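# Place sheet music on the stand behind a holder

## Task

Set the music sheet on the stand so it sits behind one of the page holders, and make sure the sheet ends up with no fold or crease.

## Robot and tools

ROBOT. Two arms, left_arm and right_arm, each with a two-finger parallel gripper. Each arm has its own base frame. Per the calibration, left_arm's base is at (-0.021, +0.241, 0) m and right_arm's at (+0.046, -0.358, 0) m in the scene frame, both turned very slightly about z. The scene frame's origin is at table-top height, midway between the nominal bases: +x points out over the table, +z up, and left_arm is on the +y side. Camera image sides do not match arm names. A camera stand is bolted to the floor behind the arms.

FRAMES. Hand positions (m), quaternions (wxyz), velocities, targets and wrist-camera poses are all given in that arm's own base frame. Fixed cameras and the table use the scene frame. The gripper's fingers point along its +z axis and open and close along its y axis. end_effector_position is the pinch point between the pads, roughly 1 cm short of the fingertips. Reported poses can be off by a few cm, more at long reach.

execute_actions(actions, cameras). actions is a list of up to 15 actions. Each action is a table of at most 15 rows, one per 1/30 s step; if it is short, its last row repeats until 15 steps are done. Each row is one flat list of 14 numbers in [-1, 1] covering both arms: left_arm's dx, dy, dz, rx, ry, rz, opening, then right_arm's seven in the same order. dx..rz are offsets, not poses. They are measured from the arm's Hand target at the start of that action, along that arm's base axes, and every row counts from that same start. Scale: 1.0 = 0.6 m or 180 degrees. rx, ry, rz form a single rotation vector, applied about the Hand target position. A translation longer than 1.0 may be shortened along its line. Sending the same offset again moves the arm further. opening is absolute: +1 fully open (0.094 m), -1 closed. To hold an arm still, send six zeros and repeat its current opening (a 0 opening is a real command). cameras: names, ["all"], [] or null. Images come back only when actions is empty or cameras requests them.

move(target, speed, blend, opening_speed, grip_force, blocking, cameras). target is either one 14-number row, laid out as above, or a list of up to 15 such rows forming waypoints. Every waypoint is an offset from the same starting Hand targets, not from the previous waypoint. Each gripper follows a straight line, taking the shorter rotation. All paths finish together, take at least 0.5 s, and are cut off after 10 s. speed: m/s, 0.002 to 2.9, default 0.25, either one value or one per waypoint; turning is capped at twice that in rad/s. blend (m): rounds corners at intermediate waypoints; 0 stops at each one. opening_speed: how fast the commanded opening moves, on the -1..+1 scale per second, at least 0.2. Use it for gentle closing. grip_force: newtons per pad, 10 to 50, one value or one per arm. It persists once set; lower values close slowly. blocking=false returns after about 0.5 s while the move keeps running. Moves do not avoid obstacles or the other arm. Faster moves lag, drift and hit harder. Do not pass close to an arm's own base, because its shoulder posture may flip. The result adds a move: line such as done, off_target, moving, held or fault, plus limits. paced means the pose was clipped; held means a check withheld steps.

wait(seconds 0..10) lets time run while the last commands are held. stop() brakes a running move. zoom_image(camera, region [x0,y0,x1,y1] in pixels, at most 504x504) enlarges the latest image of cam_head_left, cam_head_right, cam_high, cam_left_wrist or cam_right_wrist. read_manual(section="licences") returns URDF licence text. finished_scene(scene) ends the current scene, given its number; it cannot be undone.

RESULTS. Hand target is the last commanded pose after clipping; the next offsets count from it. A gripper often stops short of it because of friction or load, even in free air. Any later command, even all zeros, requests the pose again; if it still falls short, send the remaining gap as an offset. Orientation commands are clipped to within 40 degrees of the measured orientation at every step. grip_measured uses the opening scale and reads up to about 2.5 mm wide when empty. When squeezing a hard part it can read below the part's width. Force jumps to the limit about 0.06 below the first-touch reading. To release, command an opening well above grip_measured. Joint velocities may say within noise. Joint torques include gravity and have offsets; joints 1 to 3 wrap at ±28 N m. Tool commands shows the current commands.

CAUTIONS. An arm that is blocked keeps pressing until you command it back past where its gripper is. Avoid knocking anything off the table and never leave items off it. Avoid drops, releasing moving items, slams, and hard hits on fixed or heavy things. Keep the arms from touching each other, and never close one gripper on the other's fingers. The clearance check does not cover grippers or wrist cameras. The sheet is thin and creases easily, so handle it gently and close slowly. Holding loads, stretching out, or pushing toward unreachable poses heats motors: MOTOR HOT at 75 °C, a fault fold at 90 °C that idles that arm, and collapse at 100 °C. Camera calibration is given per camera; fixed cameras may be off by a few degrees and millimetres.

Each tool is called after "Request:" as name([rows], argument=value, ...), one row to a line, values as JSON.

## Session

Request:
execute_actions(actions=[])

Scene clock: 0.00 s.
left_arm: end_effector_position=(+0.3837, +0.0010, +0.4071) grip_measured=+1.000 end_effector_quat_wxyz=(+0.707, +0.000, +0.707, +0.000) | right_arm: end_effector_position=(+0.1552, +0.1977, +0.4456) grip_measured=-0.991 end_effector_quat_wxyz=(+0.602, -0.104, +0.697, +0.375)
Joint positions: left_arm=[0 1.047 1.047 0 0 0 0.094] | right_arm=[1.341 0.686 1.122 -0.428 0.635 0.403 0]
Joint velocities: within noise
Joint torques (N m): no reading
Heat: left arm: 45 °C; right arm: 43 °C.
Hand target: left_arm +0.3814, +0.0010, +0.4118; +0.710, +0.000, +0.704, +0.000 | right_arm +0.1545, +0.1947, +0.4503; +0.605, -0.102, +0.693, +0.379
Tool commands: left_gripper/opening=+1.0 right_gripper/opening=-1.0

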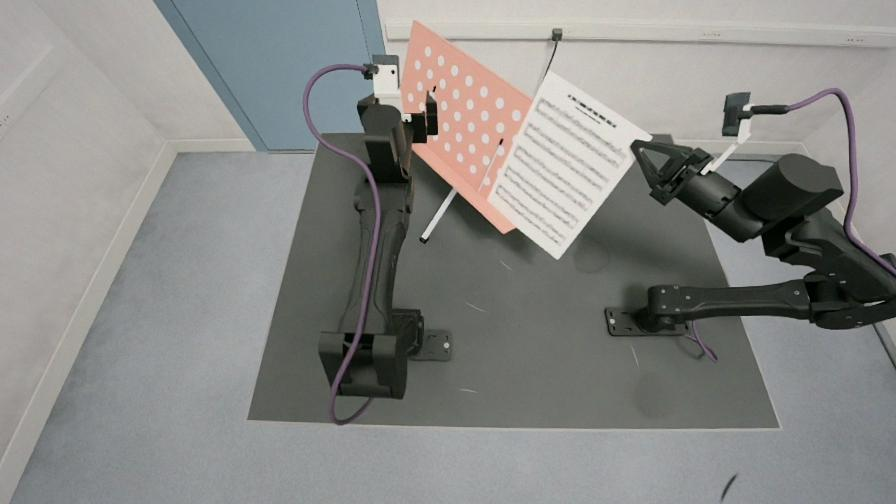

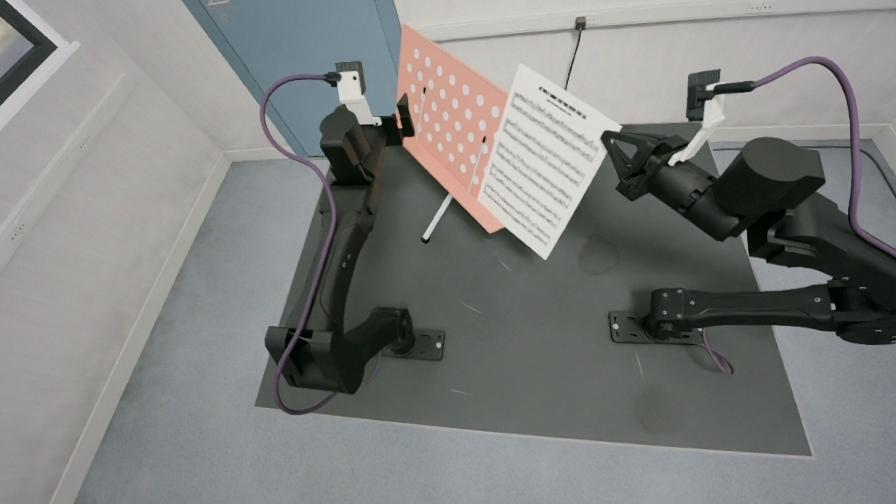

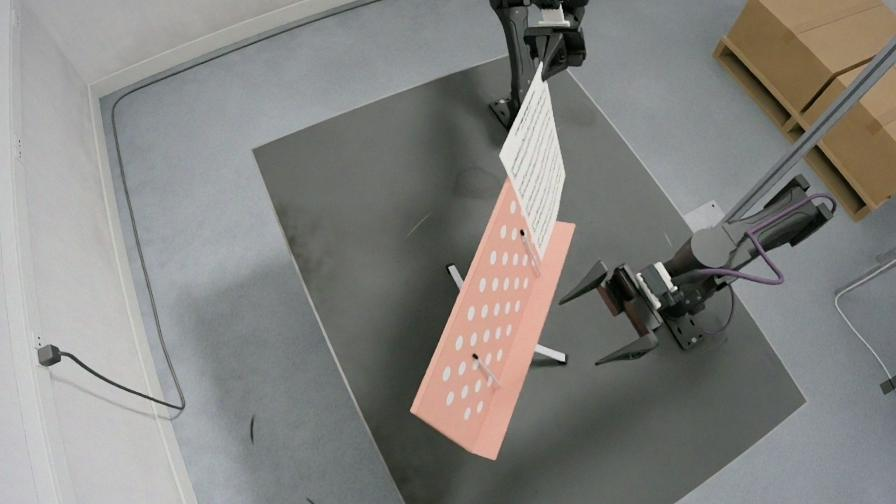

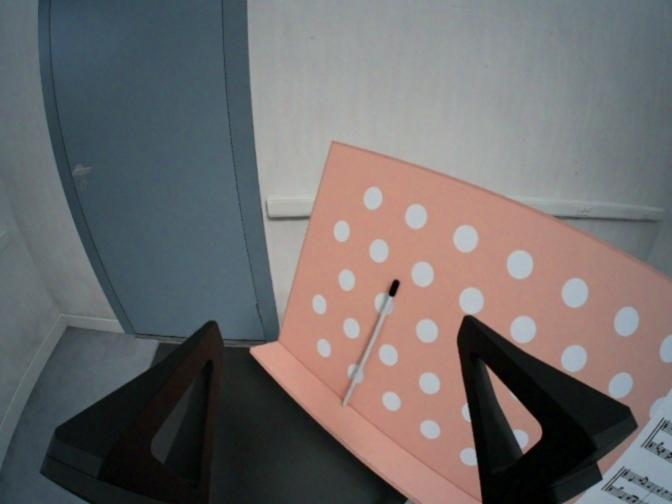

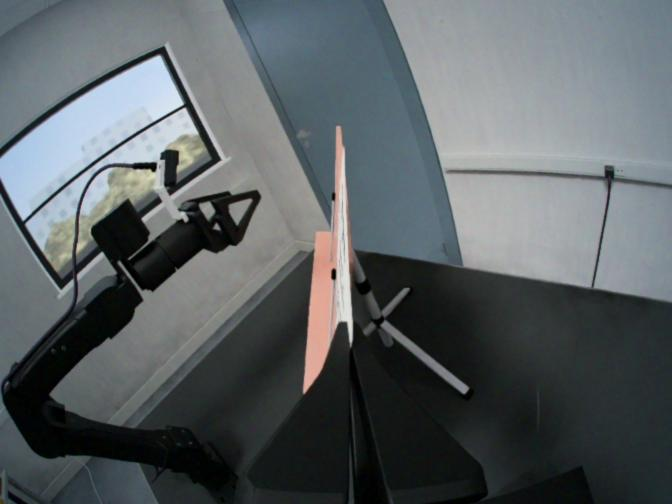

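Request:
zoom_image(camera="cam_head_left", region=[380, 10, 680, 270])

Request:
zoom_image(camera="cam_high", region=[400, 50, 620, 470])

Request:
zoom_image(camera="cam_right_wrist", region=[270, 100, 430, 420])

Scaled by 1.680 from the camera's 896x504 image, which has a finer 1280x720 frame.

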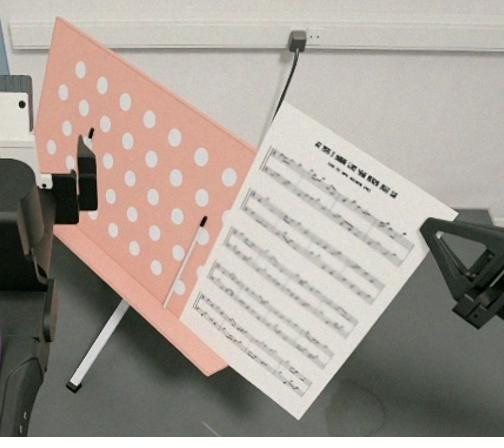

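Scaled by 1.200 from the camera's 896x504 image, which has a finer 1280x720 frame.

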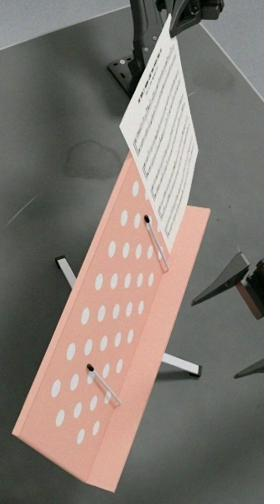

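Scaled by 1.575 from the camera's 672x504 image, which has a finer 960x720 frame.

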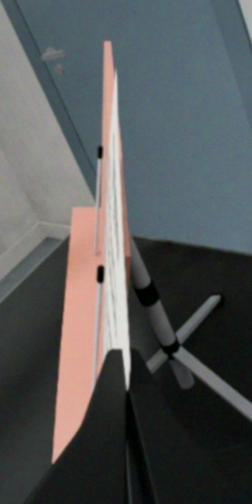

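Request:
move(target=[0,0,0,0,0,0,1,0.0055,-0.0063,0.0333,0,0,0,-1], speed=0.1, cameras=["cam_head_left","cam_high","cam_right_wrist"])

Request:
zoom_image(camera="cam_high", region=[480, 130, 600, 300])

Request:
zoom_image(camera="cam_right_wrist", region=[290, 110, 410, 390])

Request:
zoom_image(camera="cam_head_left", region=[440, 60, 600, 270])

Scene clock: 9.93 s.
left_arm: end_effector_position=(+0.3837, +0.0010, +0.4071) grip_measured=+1.000 end_effector_quat_wxyz=(+0.707, +0.000, +0.707, +0.000) | right_arm: end_effector_position=(+0.1578, +0.1930, +0.4635) grip_measured=-0.991 end_effector_quat_wxyz=(+0.603, -0.103, +0.695, +0.377)
Joint positions: left_arm=[0 1.047 1.047 0 0 0 0.094] | right_arm=[1.295 0.715 1.206 -0.476 0.59 0.403 0]
Joint torques (N m): left_arm=[0.02 -3.06 6.82 2.13 -0.01 0.03] | right_arm=[-0.55 2.55 7.65 2.17 -0.08 -0.01]
Heat: left arm: 47 °C; right arm: 44 °C.
Hand target: left_arm +0.3814, +0.0010, +0.4118; +0.710, +0.000, +0.704, +0.000 | right_arm +0.1579, +0.1911, +0.4701; +0.605, -0.102, +0.693, +0.379
Off the commanded pose: left_arm 0.005 m, 1 deg | right_arm 0.007 m, 0 deg.
move: done
camera_calibration:
cam_right_wrist: T_world_to_cam=[[0.588027, -0.713183, -0.381569, 0.22459], [-0.62423, -0.100152, -0.774795, 0.512477], [0.514355, 0.693787, -0.504082, 0.128074], [0, 0, 0, 1]] pos_world=[0.121963, 0.122643, 0.54732]
Images, in order (width x height): cam_head_left 896x504, cam_high 896x504, cam_right_wrist 672x504.

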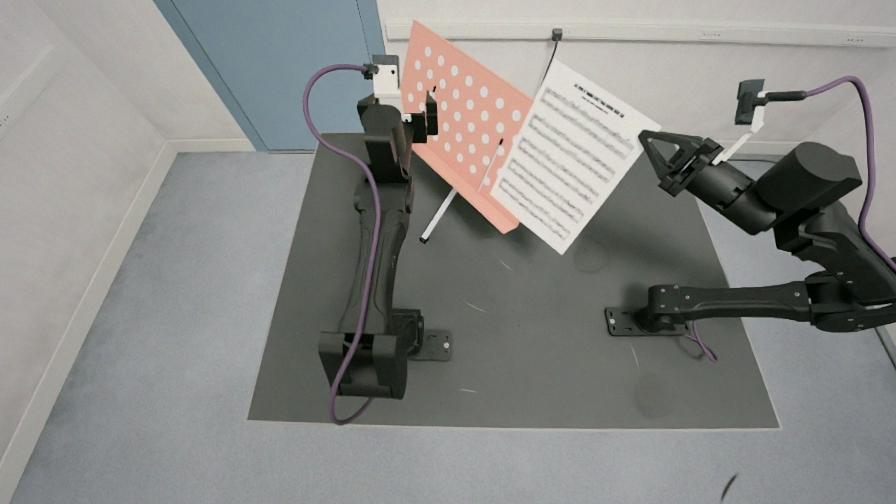

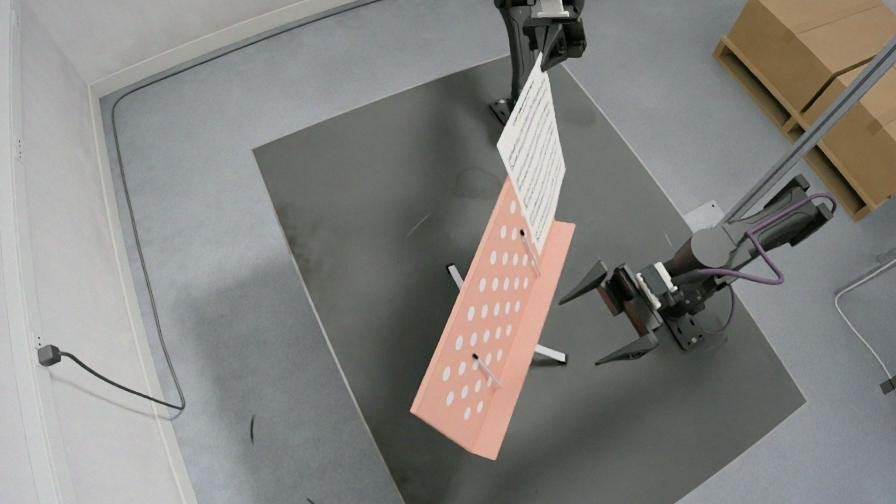

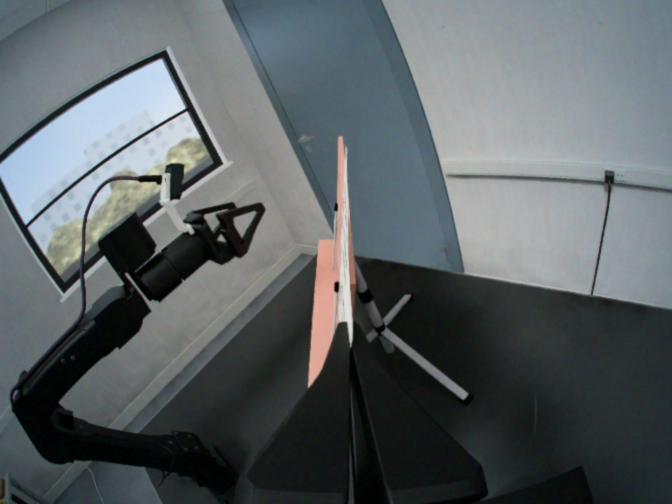

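Scaled by 2.965 from the camera's 896x504 image, which has a finer 1280x720 frame.

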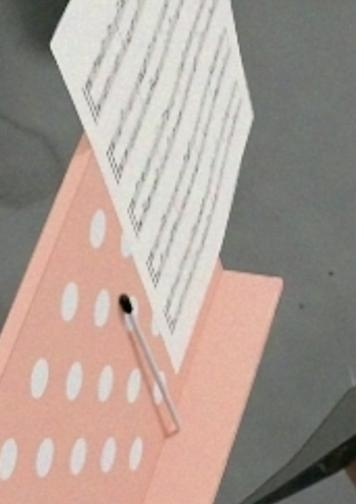

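Scaled by 1.800 from the camera's 672x504 image, which has a finer 960x720 frame.

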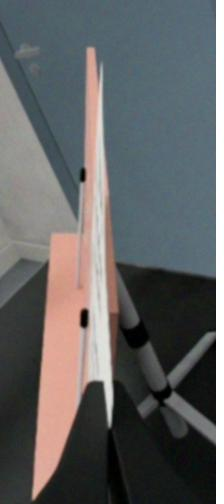

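Scaled by 2.400 from the camera's 896x504 image, which has a finer 1280x720 frame.

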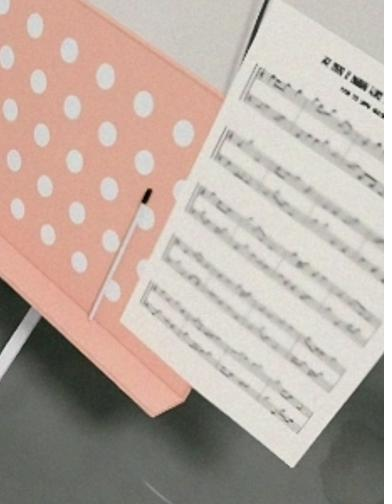

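Request:
move(target=[0,0,0,0,0,0,1,0.1004,0.0877,0,0,0,0,-1], speed=0.08, cameras=["cam_head_left","cam_high","cam_right_wrist"])

Request:
zoom_image(camera="cam_high", region=[460, 100, 610, 320])

Request:
zoom_image(camera="cam_right_wrist", region=[270, 110, 430, 390])

Request:
zoom_image(camera="cam_head_left", region=[420, 20, 640, 260])

Scene clock: 12.33 s.
left_arm: end_effector_position=(+0.3837, +0.0010, +0.4071) grip_measured=+1.000 end_effector_quat_wxyz=(+0.707, +0.000, +0.707, +0.000) | right_arm: end_effector_position=(+0.2189, +0.2470, +0.4507) grip_measured=-0.991 end_effector_quat_wxyz=(+0.594, -0.111, +0.708, +0.364)
Joint positions: left_arm=[0 1.047 1.047 0 0 0 0.094] | right_arm=[1.004 0.942 1.224 -0.312 0.298 0.403 0]
Joint torques (N m): left_arm=[0.08 -3.15 6.75 2.1 -0.02 0] | right_arm=[-0.55 -0.75 9.13 2.59 -0.07 0.05]
Heat: left arm: 48 °C; right arm: 45 °C.
Hand target: left_arm +0.3814, +0.0010, +0.4118; +0.710, +0.000, +0.704, +0.000 | right_arm +0.2181, +0.2436, +0.4701; +0.605, -0.102, +0.693, +0.379
Off the commanded pose: left_arm 0.005 m, 1 deg | right_arm 0.020 m, 3 deg.
move: off_target (right_arm)
camera_calibration:
cam_right_wrist: T_world_to_cam=[[0.580683, -0.727831, -0.364787, 0.219937], [-0.639498, -0.130482, -0.757639, 0.549312], [0.503835, 0.673229, -0.541215, 0.0768623], [0, 0, 0, 1]] pos_world=[0.184844, 0.180006, 0.538009]
Images, in order (width x height): cam_head_left 896x504, cam_high 896x504, cam_right_wrist 672x504.

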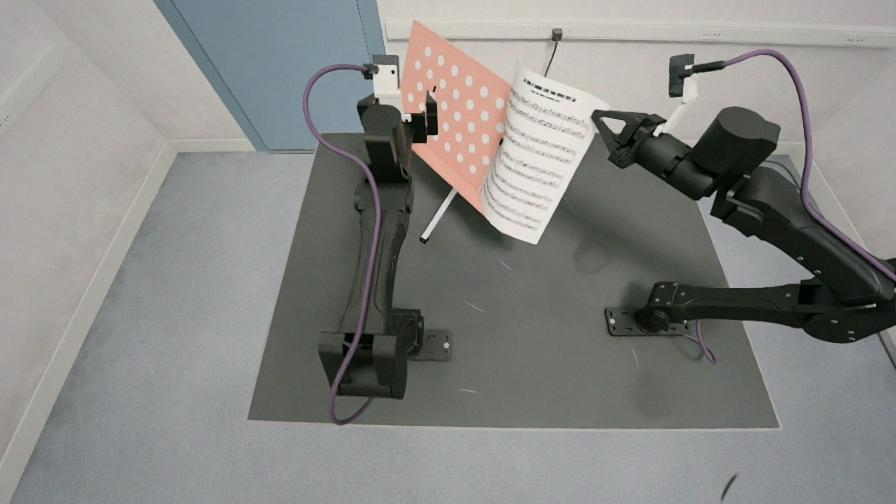

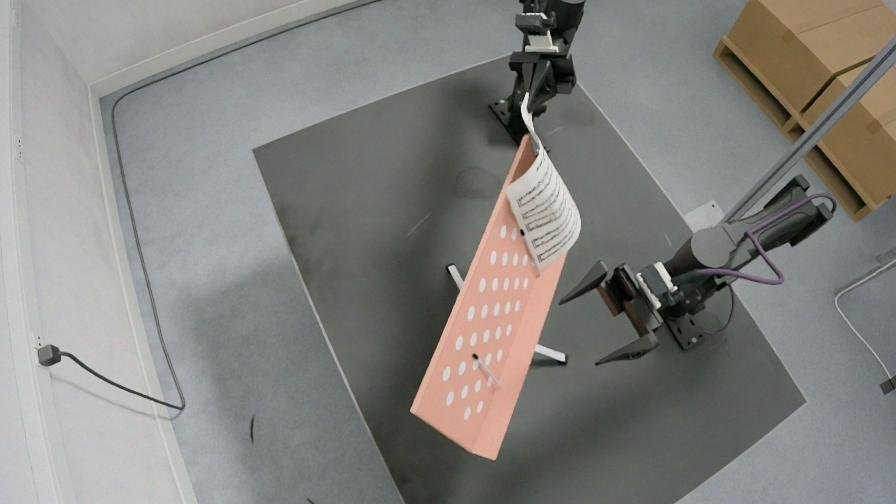

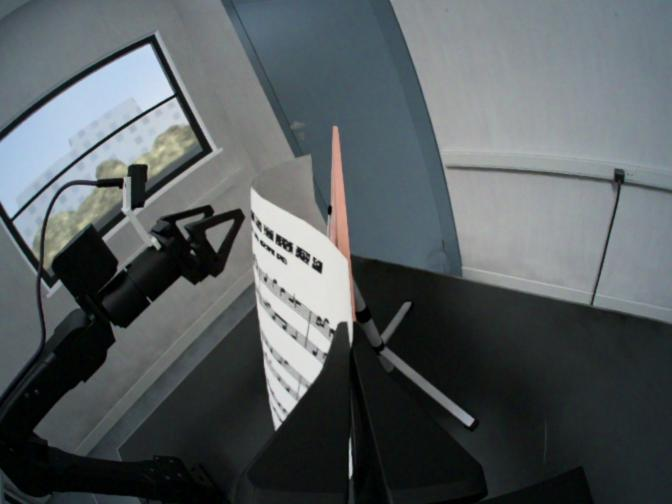

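Scaled by 2.291 from the camera's 896x504 image, which has a finer 1280x720 frame.

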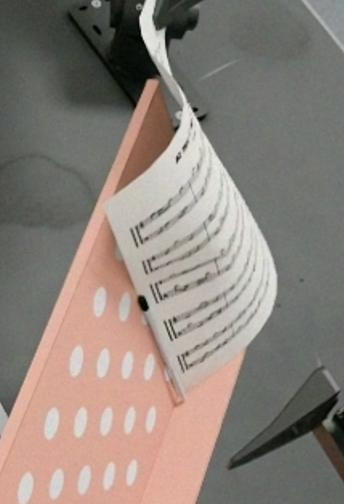

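Scaled by 1.800 from the camera's 672x504 image, which has a finer 960x720 frame.

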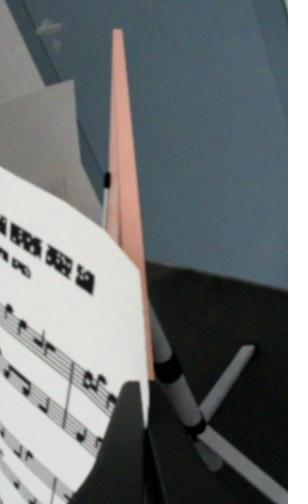

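Scaled by 2.100 from the camera's 896x504 image, which has a finer 1280x720 frame.

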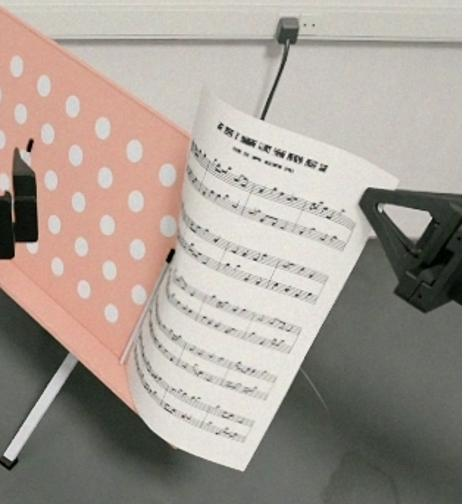

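Request:
move(target=[0,0,0,0,0,0,1,-0.0715,-0.069,0.03,0,0,0,-1], speed=0.1, cameras=["cam_head_left","cam_head_right","cam_high","cam_right_wrist"])

Request:
zoom_image(camera="cam_high", region=[480, 120, 600, 300])

Request:
zoom_image(camera="cam_right_wrist", region=[300, 110, 400, 360])

Request:
zoom_image(camera="cam_head_left", region=[450, 60, 600, 260])

Request:
zoom_image(camera="cam_head_right", region=[430, 60, 580, 260])

Scene clock: 15.27 s.
left_arm: end_effector_position=(+0.3837, +0.0010, +0.4071) grip_measured=+1.000 end_effector_quat_wxyz=(+0.707, +0.000, +0.707, +0.000) | right_arm: end_effector_position=(+0.1781, +0.2074, +0.4792) grip_measured=-0.991 end_effector_quat_wxyz=(+0.601, -0.106, +0.699, +0.373)
Joint positions: left_arm=[0 1.047 1.047 0 0 0 0.094] | right_arm=[1.136 0.82 1.305 -0.483 0.43 0.403 0]
Joint torques (N m): left_arm=[-0.13 -3.06 6.79 2.15 -0.02 0] | right_arm=[0.51 0.58 7.53 2.25 0.09 0.02]
Heat: left arm: 48 °C; right arm: 45 °C.
Hand target: left_arm +0.3814, +0.0010, +0.4118; +0.710, +0.000, +0.704, +0.000 | right_arm +0.1752, +0.2022, +0.4881; +0.605, -0.102, +0.693, +0.379
Off the commanded pose: left_arm 0.005 m, 1 deg | right_arm 0.011 m, 1 deg.
move: off_target (right_arm)
camera_calibration:
cam_right_wrist: T_world_to_cam=[[0.587239, -0.71774, -0.374166, 0.226432], [-0.626882, -0.110874, -0.771185, 0.539763], [0.512025, 0.687427, -0.515048, 0.122532], [0, 0, 0, 1]] pos_world=[0.142658, 0.138133, 0.56409]
Images, in order (width x height): cam_head_left 896x504, cam_head_right 896x504, cam_high 896x504, cam_right_wrist 672x504.

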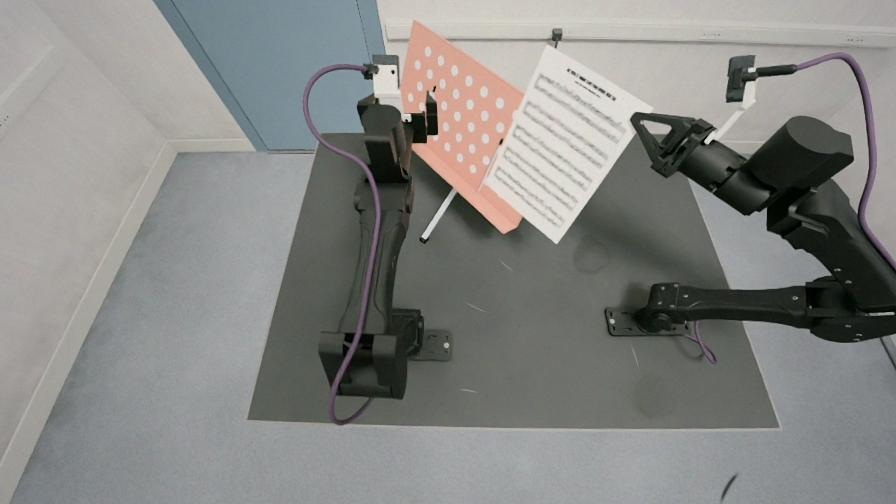

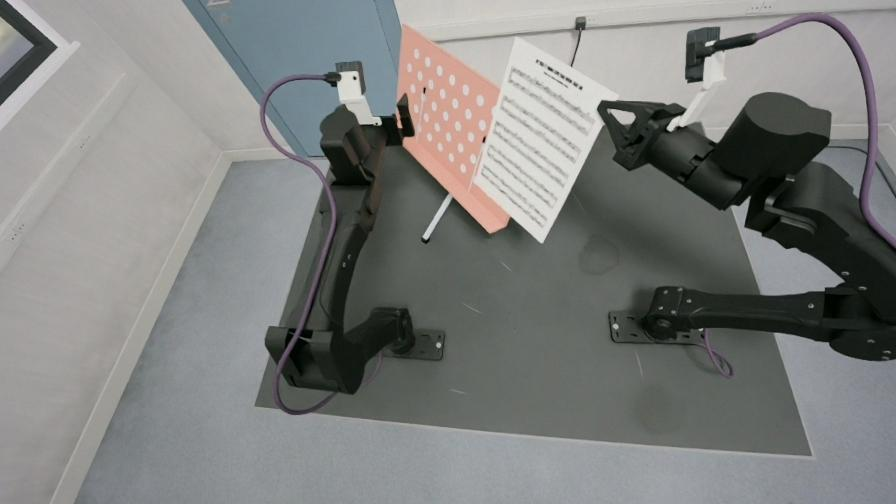

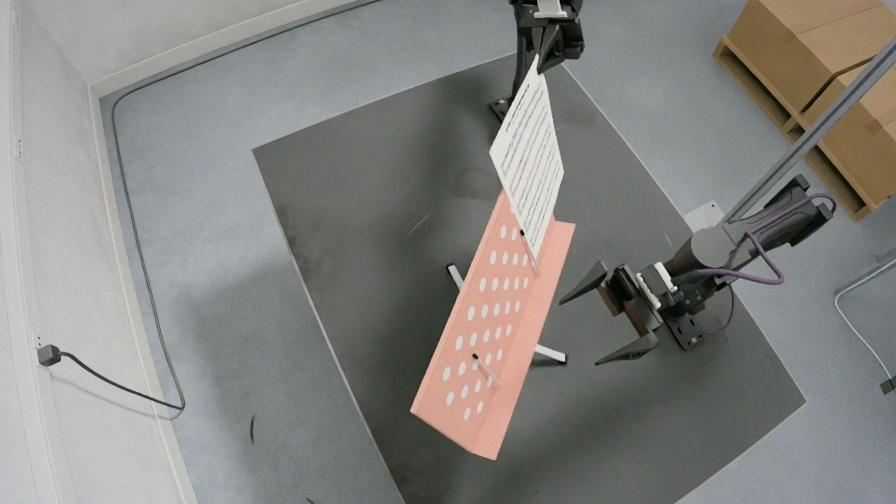

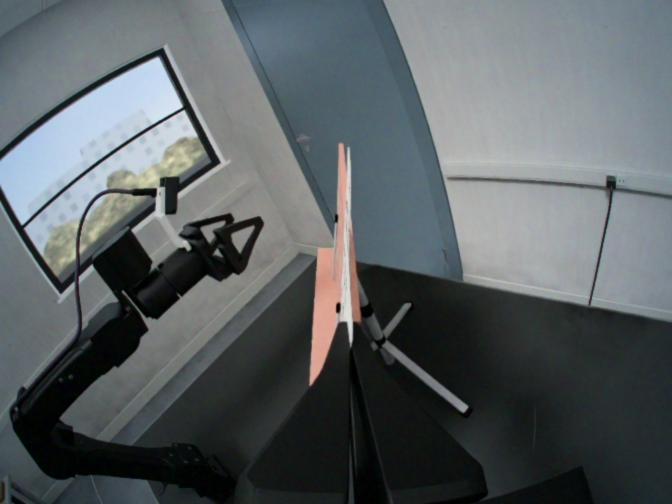

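Scaled by 2.800 from the camera's 896x504 image, which has a finer 1280x720 frame.

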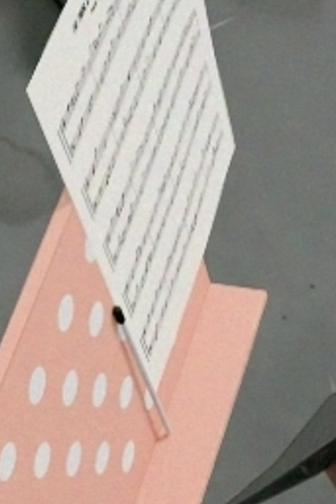

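Scaled by 2.016 from the camera's 672x504 image, which has a finer 960x720 frame.

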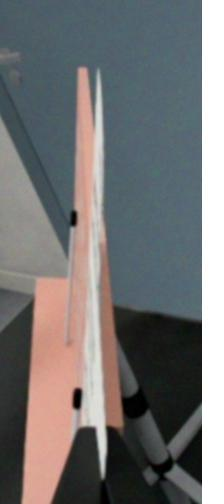

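Scaled by 2.520 from the camera's 896x504 image, which has a finer 1280x720 frame.

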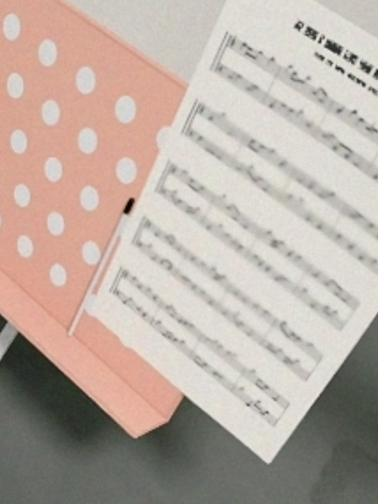

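Scaled by 2.520 from the camera's 896x504 image, which has a finer 1280x720 frame.

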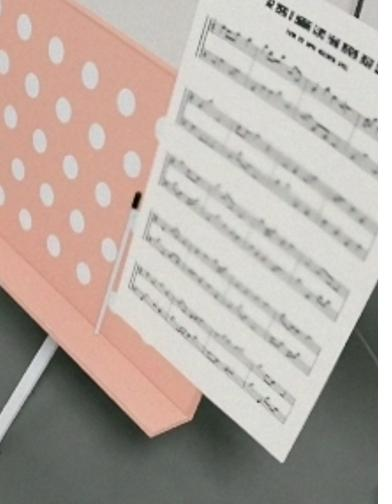

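Request:
move(target=[0,0,0,0,0,0,1,0.047,0.0477,0.015,0,0,0,-1], speed=0.06, cameras=["cam_head_left","cam_high","cam_right_wrist"])

Request:
zoom_image(camera="cam_high", region=[480, 120, 600, 300])

Request:
zoom_image(camera="cam_right_wrist", region=[300, 110, 400, 360])

Request:
zoom_image(camera="cam_head_left", region=[440, 30, 610, 260])

Scene clock: 17.47 s.
left_arm: end_effector_position=(+0.3837, +0.0010, +0.4071) grip_measured=+1.000 end_effector_quat_wxyz=(+0.707, +0.000, +0.707, +0.000) | right_arm: end_effector_position=(+0.2043, +0.2344, +0.4807) grip_measured=-0.991 end_effector_quat_wxyz=(+0.596, -0.110, +0.706, +0.366)
Joint positions: left_arm=[0 1.047 1.047 0 0 0 0.094] | right_arm=[1.045 0.944 1.361 -0.441 0.339 0.403 0]
Joint torques (N m): left_arm=[0.08 -3.04 6.86 2.08 -0.03 0] | right_arm=[-0.55 -0.2 8.32 2.59 -0.07 0.04]
Heat: left arm: 48 °C; right arm: 45 °C.
Hand target: left_arm +0.3814, +0.0010, +0.4118; +0.710, +0.000, +0.704, +0.000 | right_arm +0.2034, +0.2308, +0.4971; +0.605, -0.102, +0.693, +0.379
Off the commanded pose: left_arm 0.005 m, 1 deg | right_arm 0.017 m, 3 deg.
move: off_target (right_arm)
camera_calibration:
cam_right_wrist: T_world_to_cam=[[0.582107, -0.726263, -0.365641, 0.229935], [-0.636522, -0.127201, -0.760697, 0.56107], [0.505957, 0.675545, -0.536327, 0.10562], [0, 0, 0, 1]] pos_world=[0.169848, 0.167011, 0.567525]
Images, in order (width x height): cam_head_left 896x504, cam_high 896x504, cam_right_wrist 672x504.

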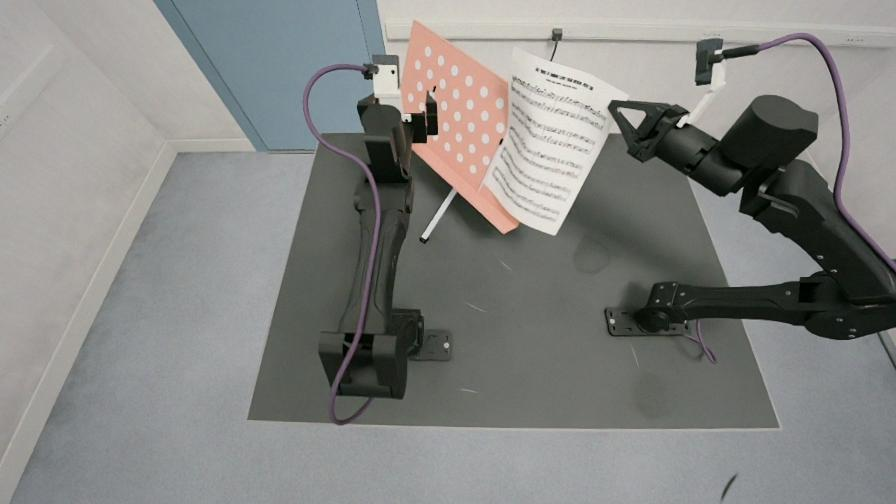

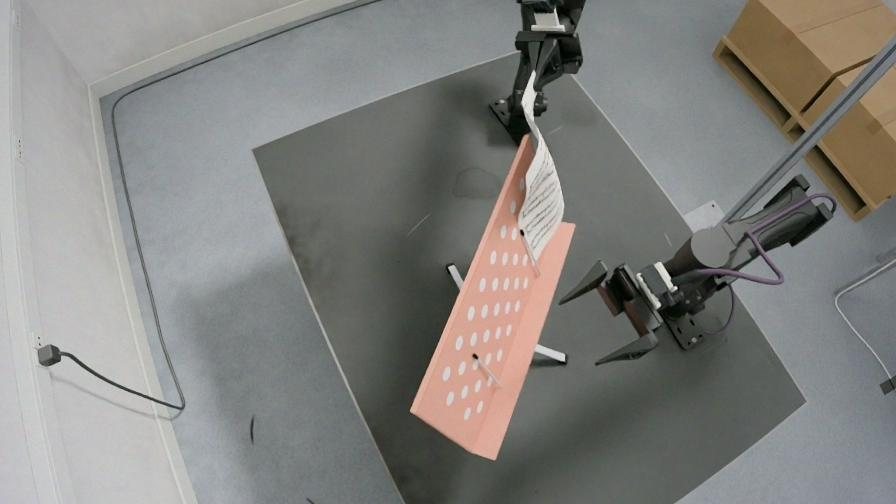

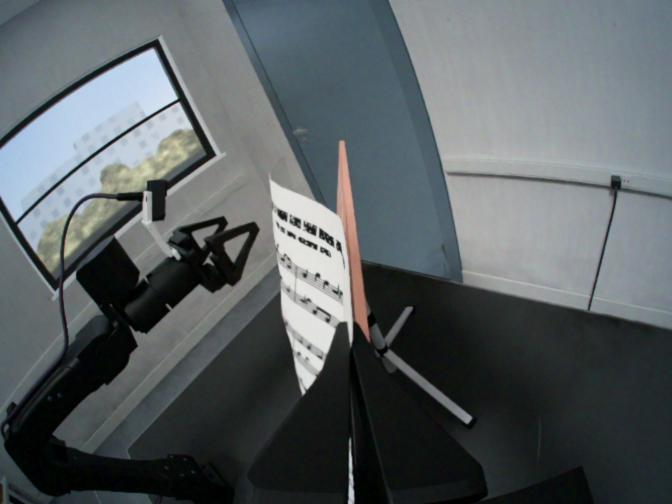

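Scaled by 2.800 from the camera's 896x504 image, which has a finer 1280x720 frame.

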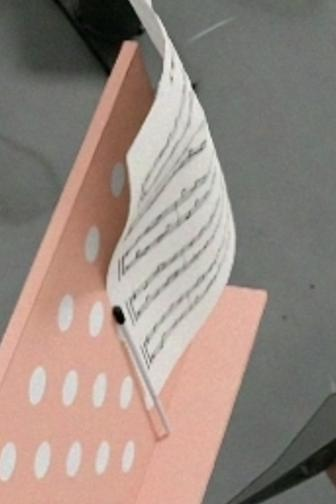

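Scaled by 2.016 from the camera's 672x504 image, which has a finer 960x720 frame.

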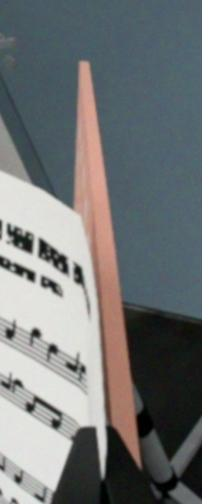

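Scaled by 2.191 from the camera's 896x504 image, which has a finer 1280x720 frame.

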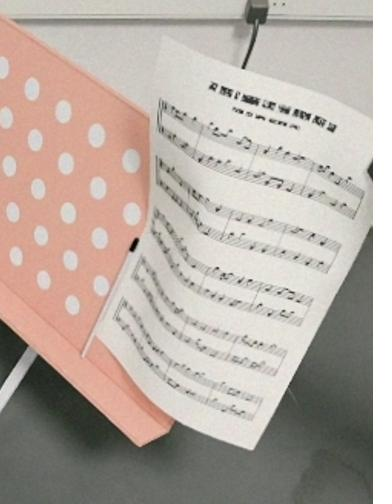

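Request:
move(target=[-0.141,-0.22,-0.1213,0.0525,0.1204,-0.2579,1,-0.072,-0.070,-0.01,0,0,0,-1], speed=0.15, cameras=["cam_left_wrist","cam_head_left"])

Request:
zoom_image(camera="cam_left_wrist", region=[210, 100, 510, 400])

Scene clock: 23.80 s.
left_arm: end_effector_position=(+0.2993, -0.1267, +0.3290) grip_measured=+1.000 end_effector_quat_wxyz=(+0.507, +0.323, +0.770, -0.216) | right_arm: end_effector_position=(+0.1616, +0.1911, +0.4960) grip_measured=-0.991 end_effector_quat_wxyz=(+0.606, -0.099, +0.690, +0.382)
Joint positions: left_arm=[-0.048 1.044 1.164 -0.65 0.679 0.348 0.094] | right_arm=[1.242 0.789 1.361 -0.54 0.537 0.403 0]
Joint torques (N m): left_arm=[-0.47 -1.69 8.47 1.71 0.35 0.07] | right_arm=[0.57 0.59 4.26 2.2 0.05 0]
Heat: left arm: 49 °C; right arm: 45 °C.
Hand target: left_arm +0.2967, -0.1310, +0.3392; +0.510, +0.332, +0.762, -0.222 | right_arm +0.1602, +0.1888, +0.4912; +0.605, -0.102, +0.693, +0.379
Off the commanded pose: left_arm 0.011 m, 2 deg | right_arm 0.006 m, 1 deg.
move: off_target (left_arm)
camera_calibration:
cam_left_wrist: T_world_to_cam=[[-0.733553, -0.679501, 0.0133567, 0.130518], [-0.569776, 0.604149, -0.557099, 0.466328], [0.37048, -0.416272, -0.830339, 0.22271], [0, 0, 0, 1]] pos_world=[0.278935, -0.100336, 0.442973]
Images, in order (width x height): cam_head_left 896x504, cam_left_wrist 672x504.

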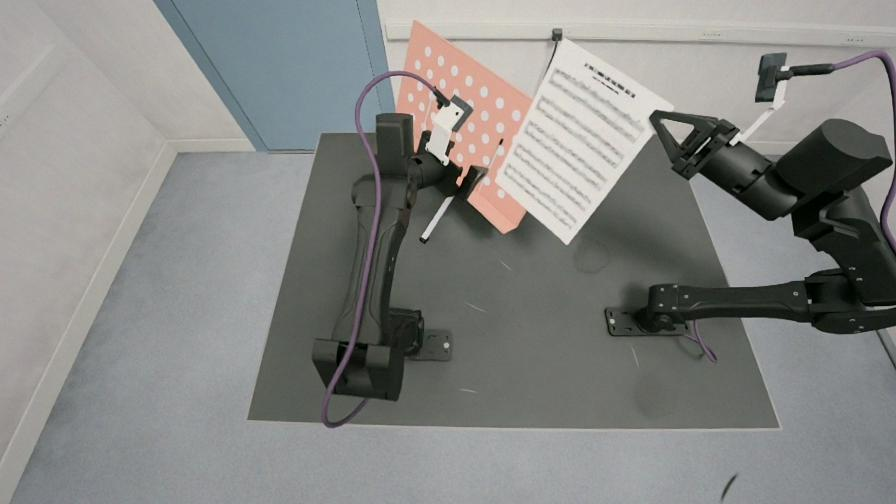

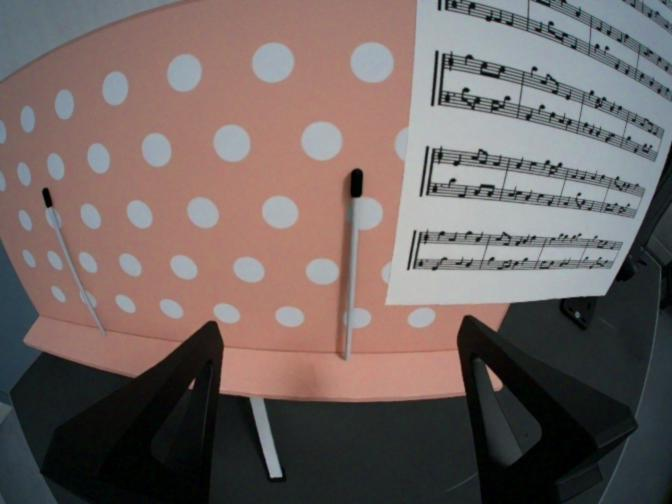

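Scaled by 1.680 from the camera's 672x504 image, which has a finer 960x720 frame.

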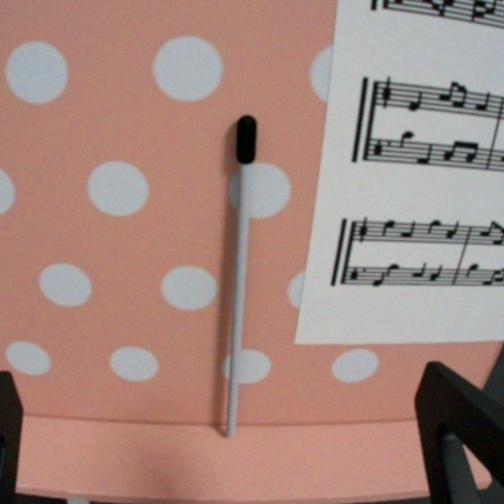

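Request:
move(target=[0.0627,-0.0895,-0.02,0,0,0,-0.2,0,0,0,0,0,0,-1], speed=0.1, cameras=["cam_left_wrist","cam_high"])

Request:
zoom_image(camera="cam_left_wrist", region=[230, 180, 450, 400])

Request:
zoom_image(camera="cam_high", region=[480, 140, 620, 320])

Scene clock: 29.50 s.
left_arm: end_effector_position=(+0.3306, -0.1825, +0.3114) grip_measured=-0.198 end_effector_quat_wxyz=(+0.494, +0.332, +0.771, -0.225) | right_arm: end_effector_position=(+0.1616, +0.1910, +0.4959) grip_measured=-0.991 end_effector_quat_wxyz=(+0.606, -0.099, +0.691, +0.382)
Joint positions: left_arm=[-0.274 1.182 1.164 -0.469 0.504 0.231 0.038] | right_arm=[1.242 0.789 1.361 -0.54 0.537 0.403 0]
Joint torques (N m): left_arm=[-0.57 -3.17 9.1 2.05 0.07 0.01] | right_arm=[0.59 0.61 4.25 2.2 0.05 0]
Heat: left arm: 49 °C; right arm: 46 °C.
Hand target: left_arm +0.3344, -0.1847, +0.3271; +0.510, +0.332, +0.762, -0.222 | right_arm +0.1602, +0.1888, +0.4911; +0.605, -0.102, +0.693, +0.379
Off the commanded pose: left_arm 0.016 m, 2 deg | right_arm 0.005 m, 1 deg.
move: off_target (left_arm)
camera_calibration:
cam_left_wrist: T_world_to_cam=[[-0.75085, -0.659889, 0.0277641, 0.120587], [-0.565822, 0.620996, -0.542412, 0.505249], [0.34069, -0.422979, -0.839654, 0.184836], [0, 0, 0, 1]] pos_world=[0.313452, -0.156002, 0.425903]
Images, in order (width x height): cam_high 896x504, cam_left_wrist 672x504.

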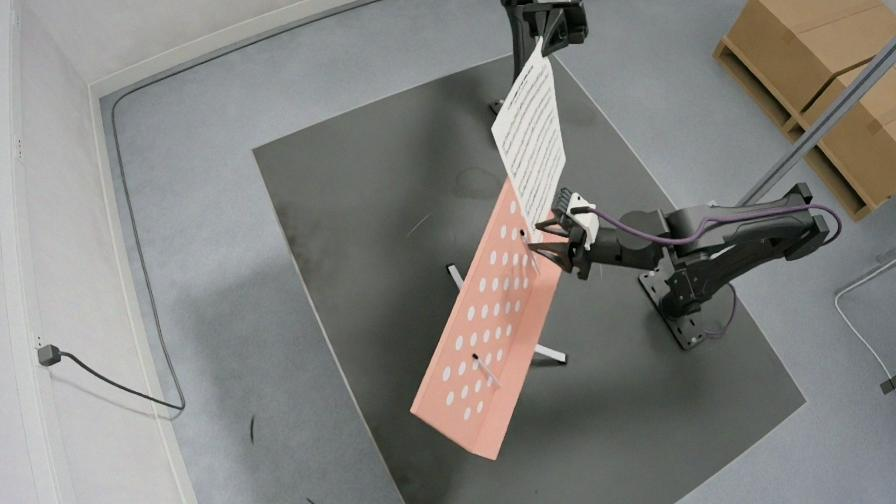

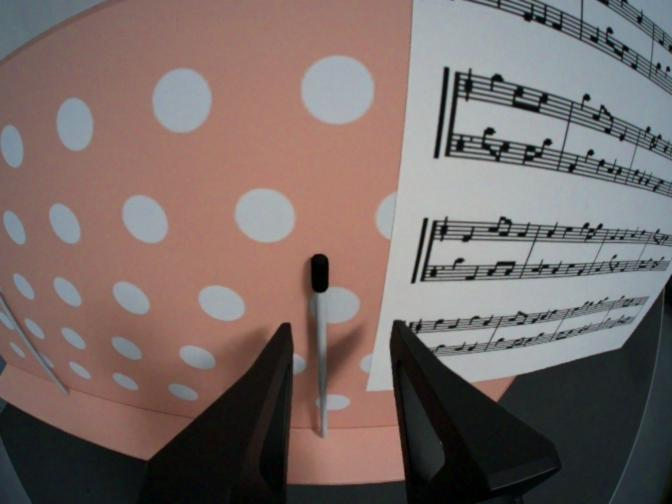

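Scaled by 2.291 from the camera's 672x504 image, which has a finer 960x720 frame.

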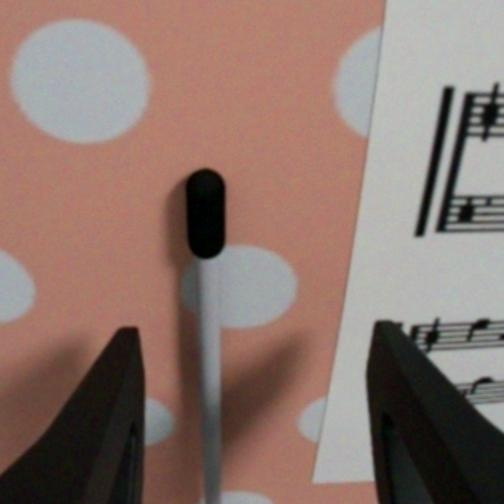

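Scaled by 2.800 from the camera's 896x504 image, which has a finer 1280x720 frame.

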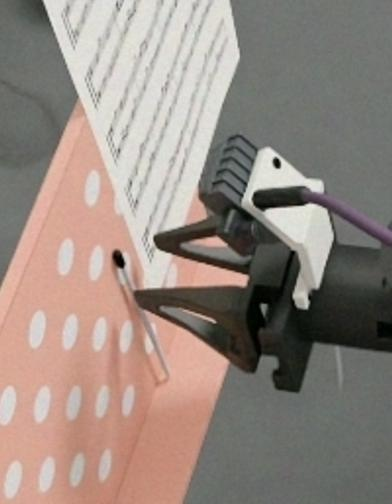

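Request:
move(target=[0.0382,-0.0215,-0.004,0,0,0,-0.2,-0.0377,-0.033,0,0,0,0,-1], speed=0.05, cameras=["cam_left_wrist","cam_high"])

Request:
zoom_image(camera="cam_left_wrist", region=[230, 200, 450, 420])

Request:
zoom_image(camera="cam_high", region=[500, 190, 600, 290])

Scene clock: 32.67 s.
left_arm: end_effector_position=(+0.3493, -0.1938, +0.3156) grip_measured=-0.198 end_effector_quat_wxyz=(+0.498, +0.333, +0.768, -0.226) | right_arm: end_effector_position=(+0.1381, +0.1728, +0.4938) grip_measured=-0.991 end_effector_quat_wxyz=(+0.603, -0.097, +0.692, +0.384)
Joint positions: left_arm=[-0.294 1.259 1.219 -0.432 0.492 0.22 0.038] | right_arm=[1.539 0.729 1.361 -0.598 0.833 0.403 0]
Joint torques (N m): left_arm=[-0.98 -2.86 8.55 2.2 -0.03 -0.06] | right_arm=[0.51 1.48 4.38 2 0.04 -0.08]
Heat: left arm: 49 °C; right arm: 46 °C.
Hand target: left_arm +0.3573, -0.1976, +0.3247; +0.510, +0.332, +0.762, -0.222 | right_arm +0.1376, +0.1691, +0.4911; +0.605, -0.102, +0.693, +0.379
Off the commanded pose: left_arm 0.013 m, 2 deg | right_arm 0.005 m, 1 deg.
move: off_target (left_arm)
camera_calibration:
cam_left_wrist: T_world_to_cam=[[-0.754152, -0.656237, 0.0246472, 0.129955], [-0.55804, 0.620615, -0.550844, 0.524917], [0.346188, -0.429174, -0.834244, 0.17243], [0, 0, 0, 1]] pos_world=[0.331237, -0.166487, 0.429793]
Images, in order (width x height): cam_high 896x504, cam_left_wrist 672x504.

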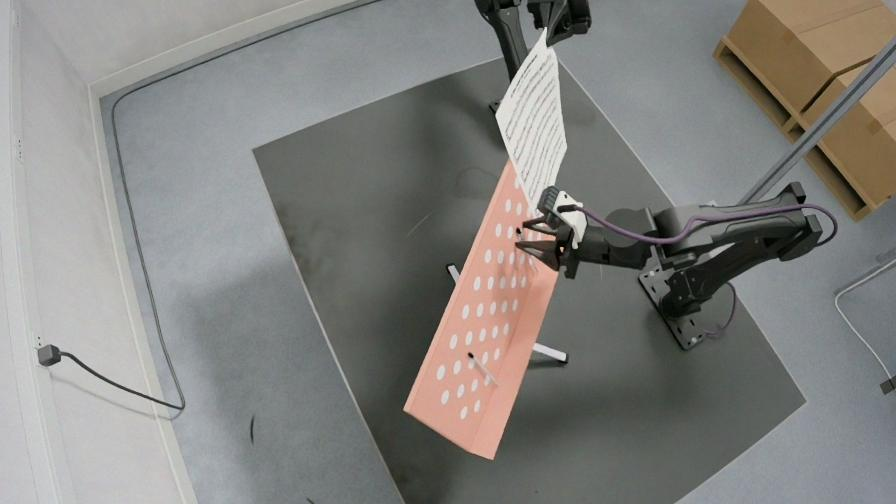

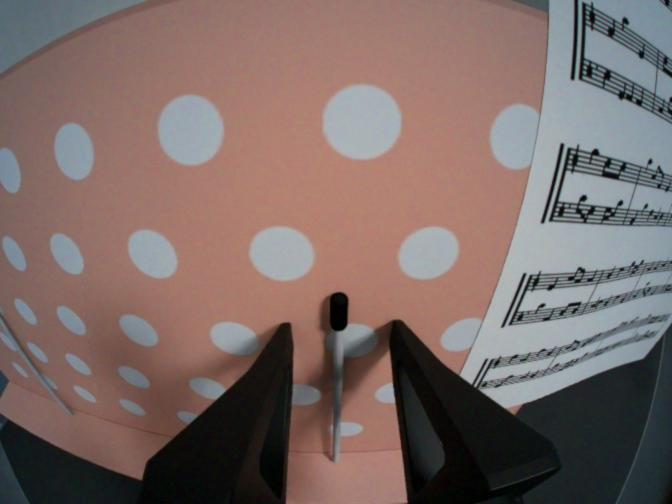

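Scaled by 2.291 from the camera's 672x504 image, which has a finer 960x720 frame.

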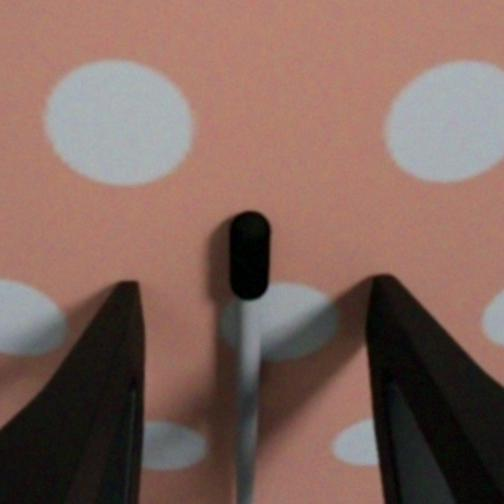

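Scaled by 5.040 from the camera's 896x504 image, which has a finer 1280x720 frame.

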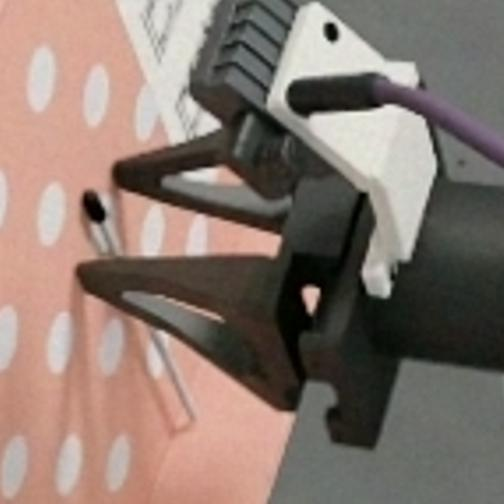

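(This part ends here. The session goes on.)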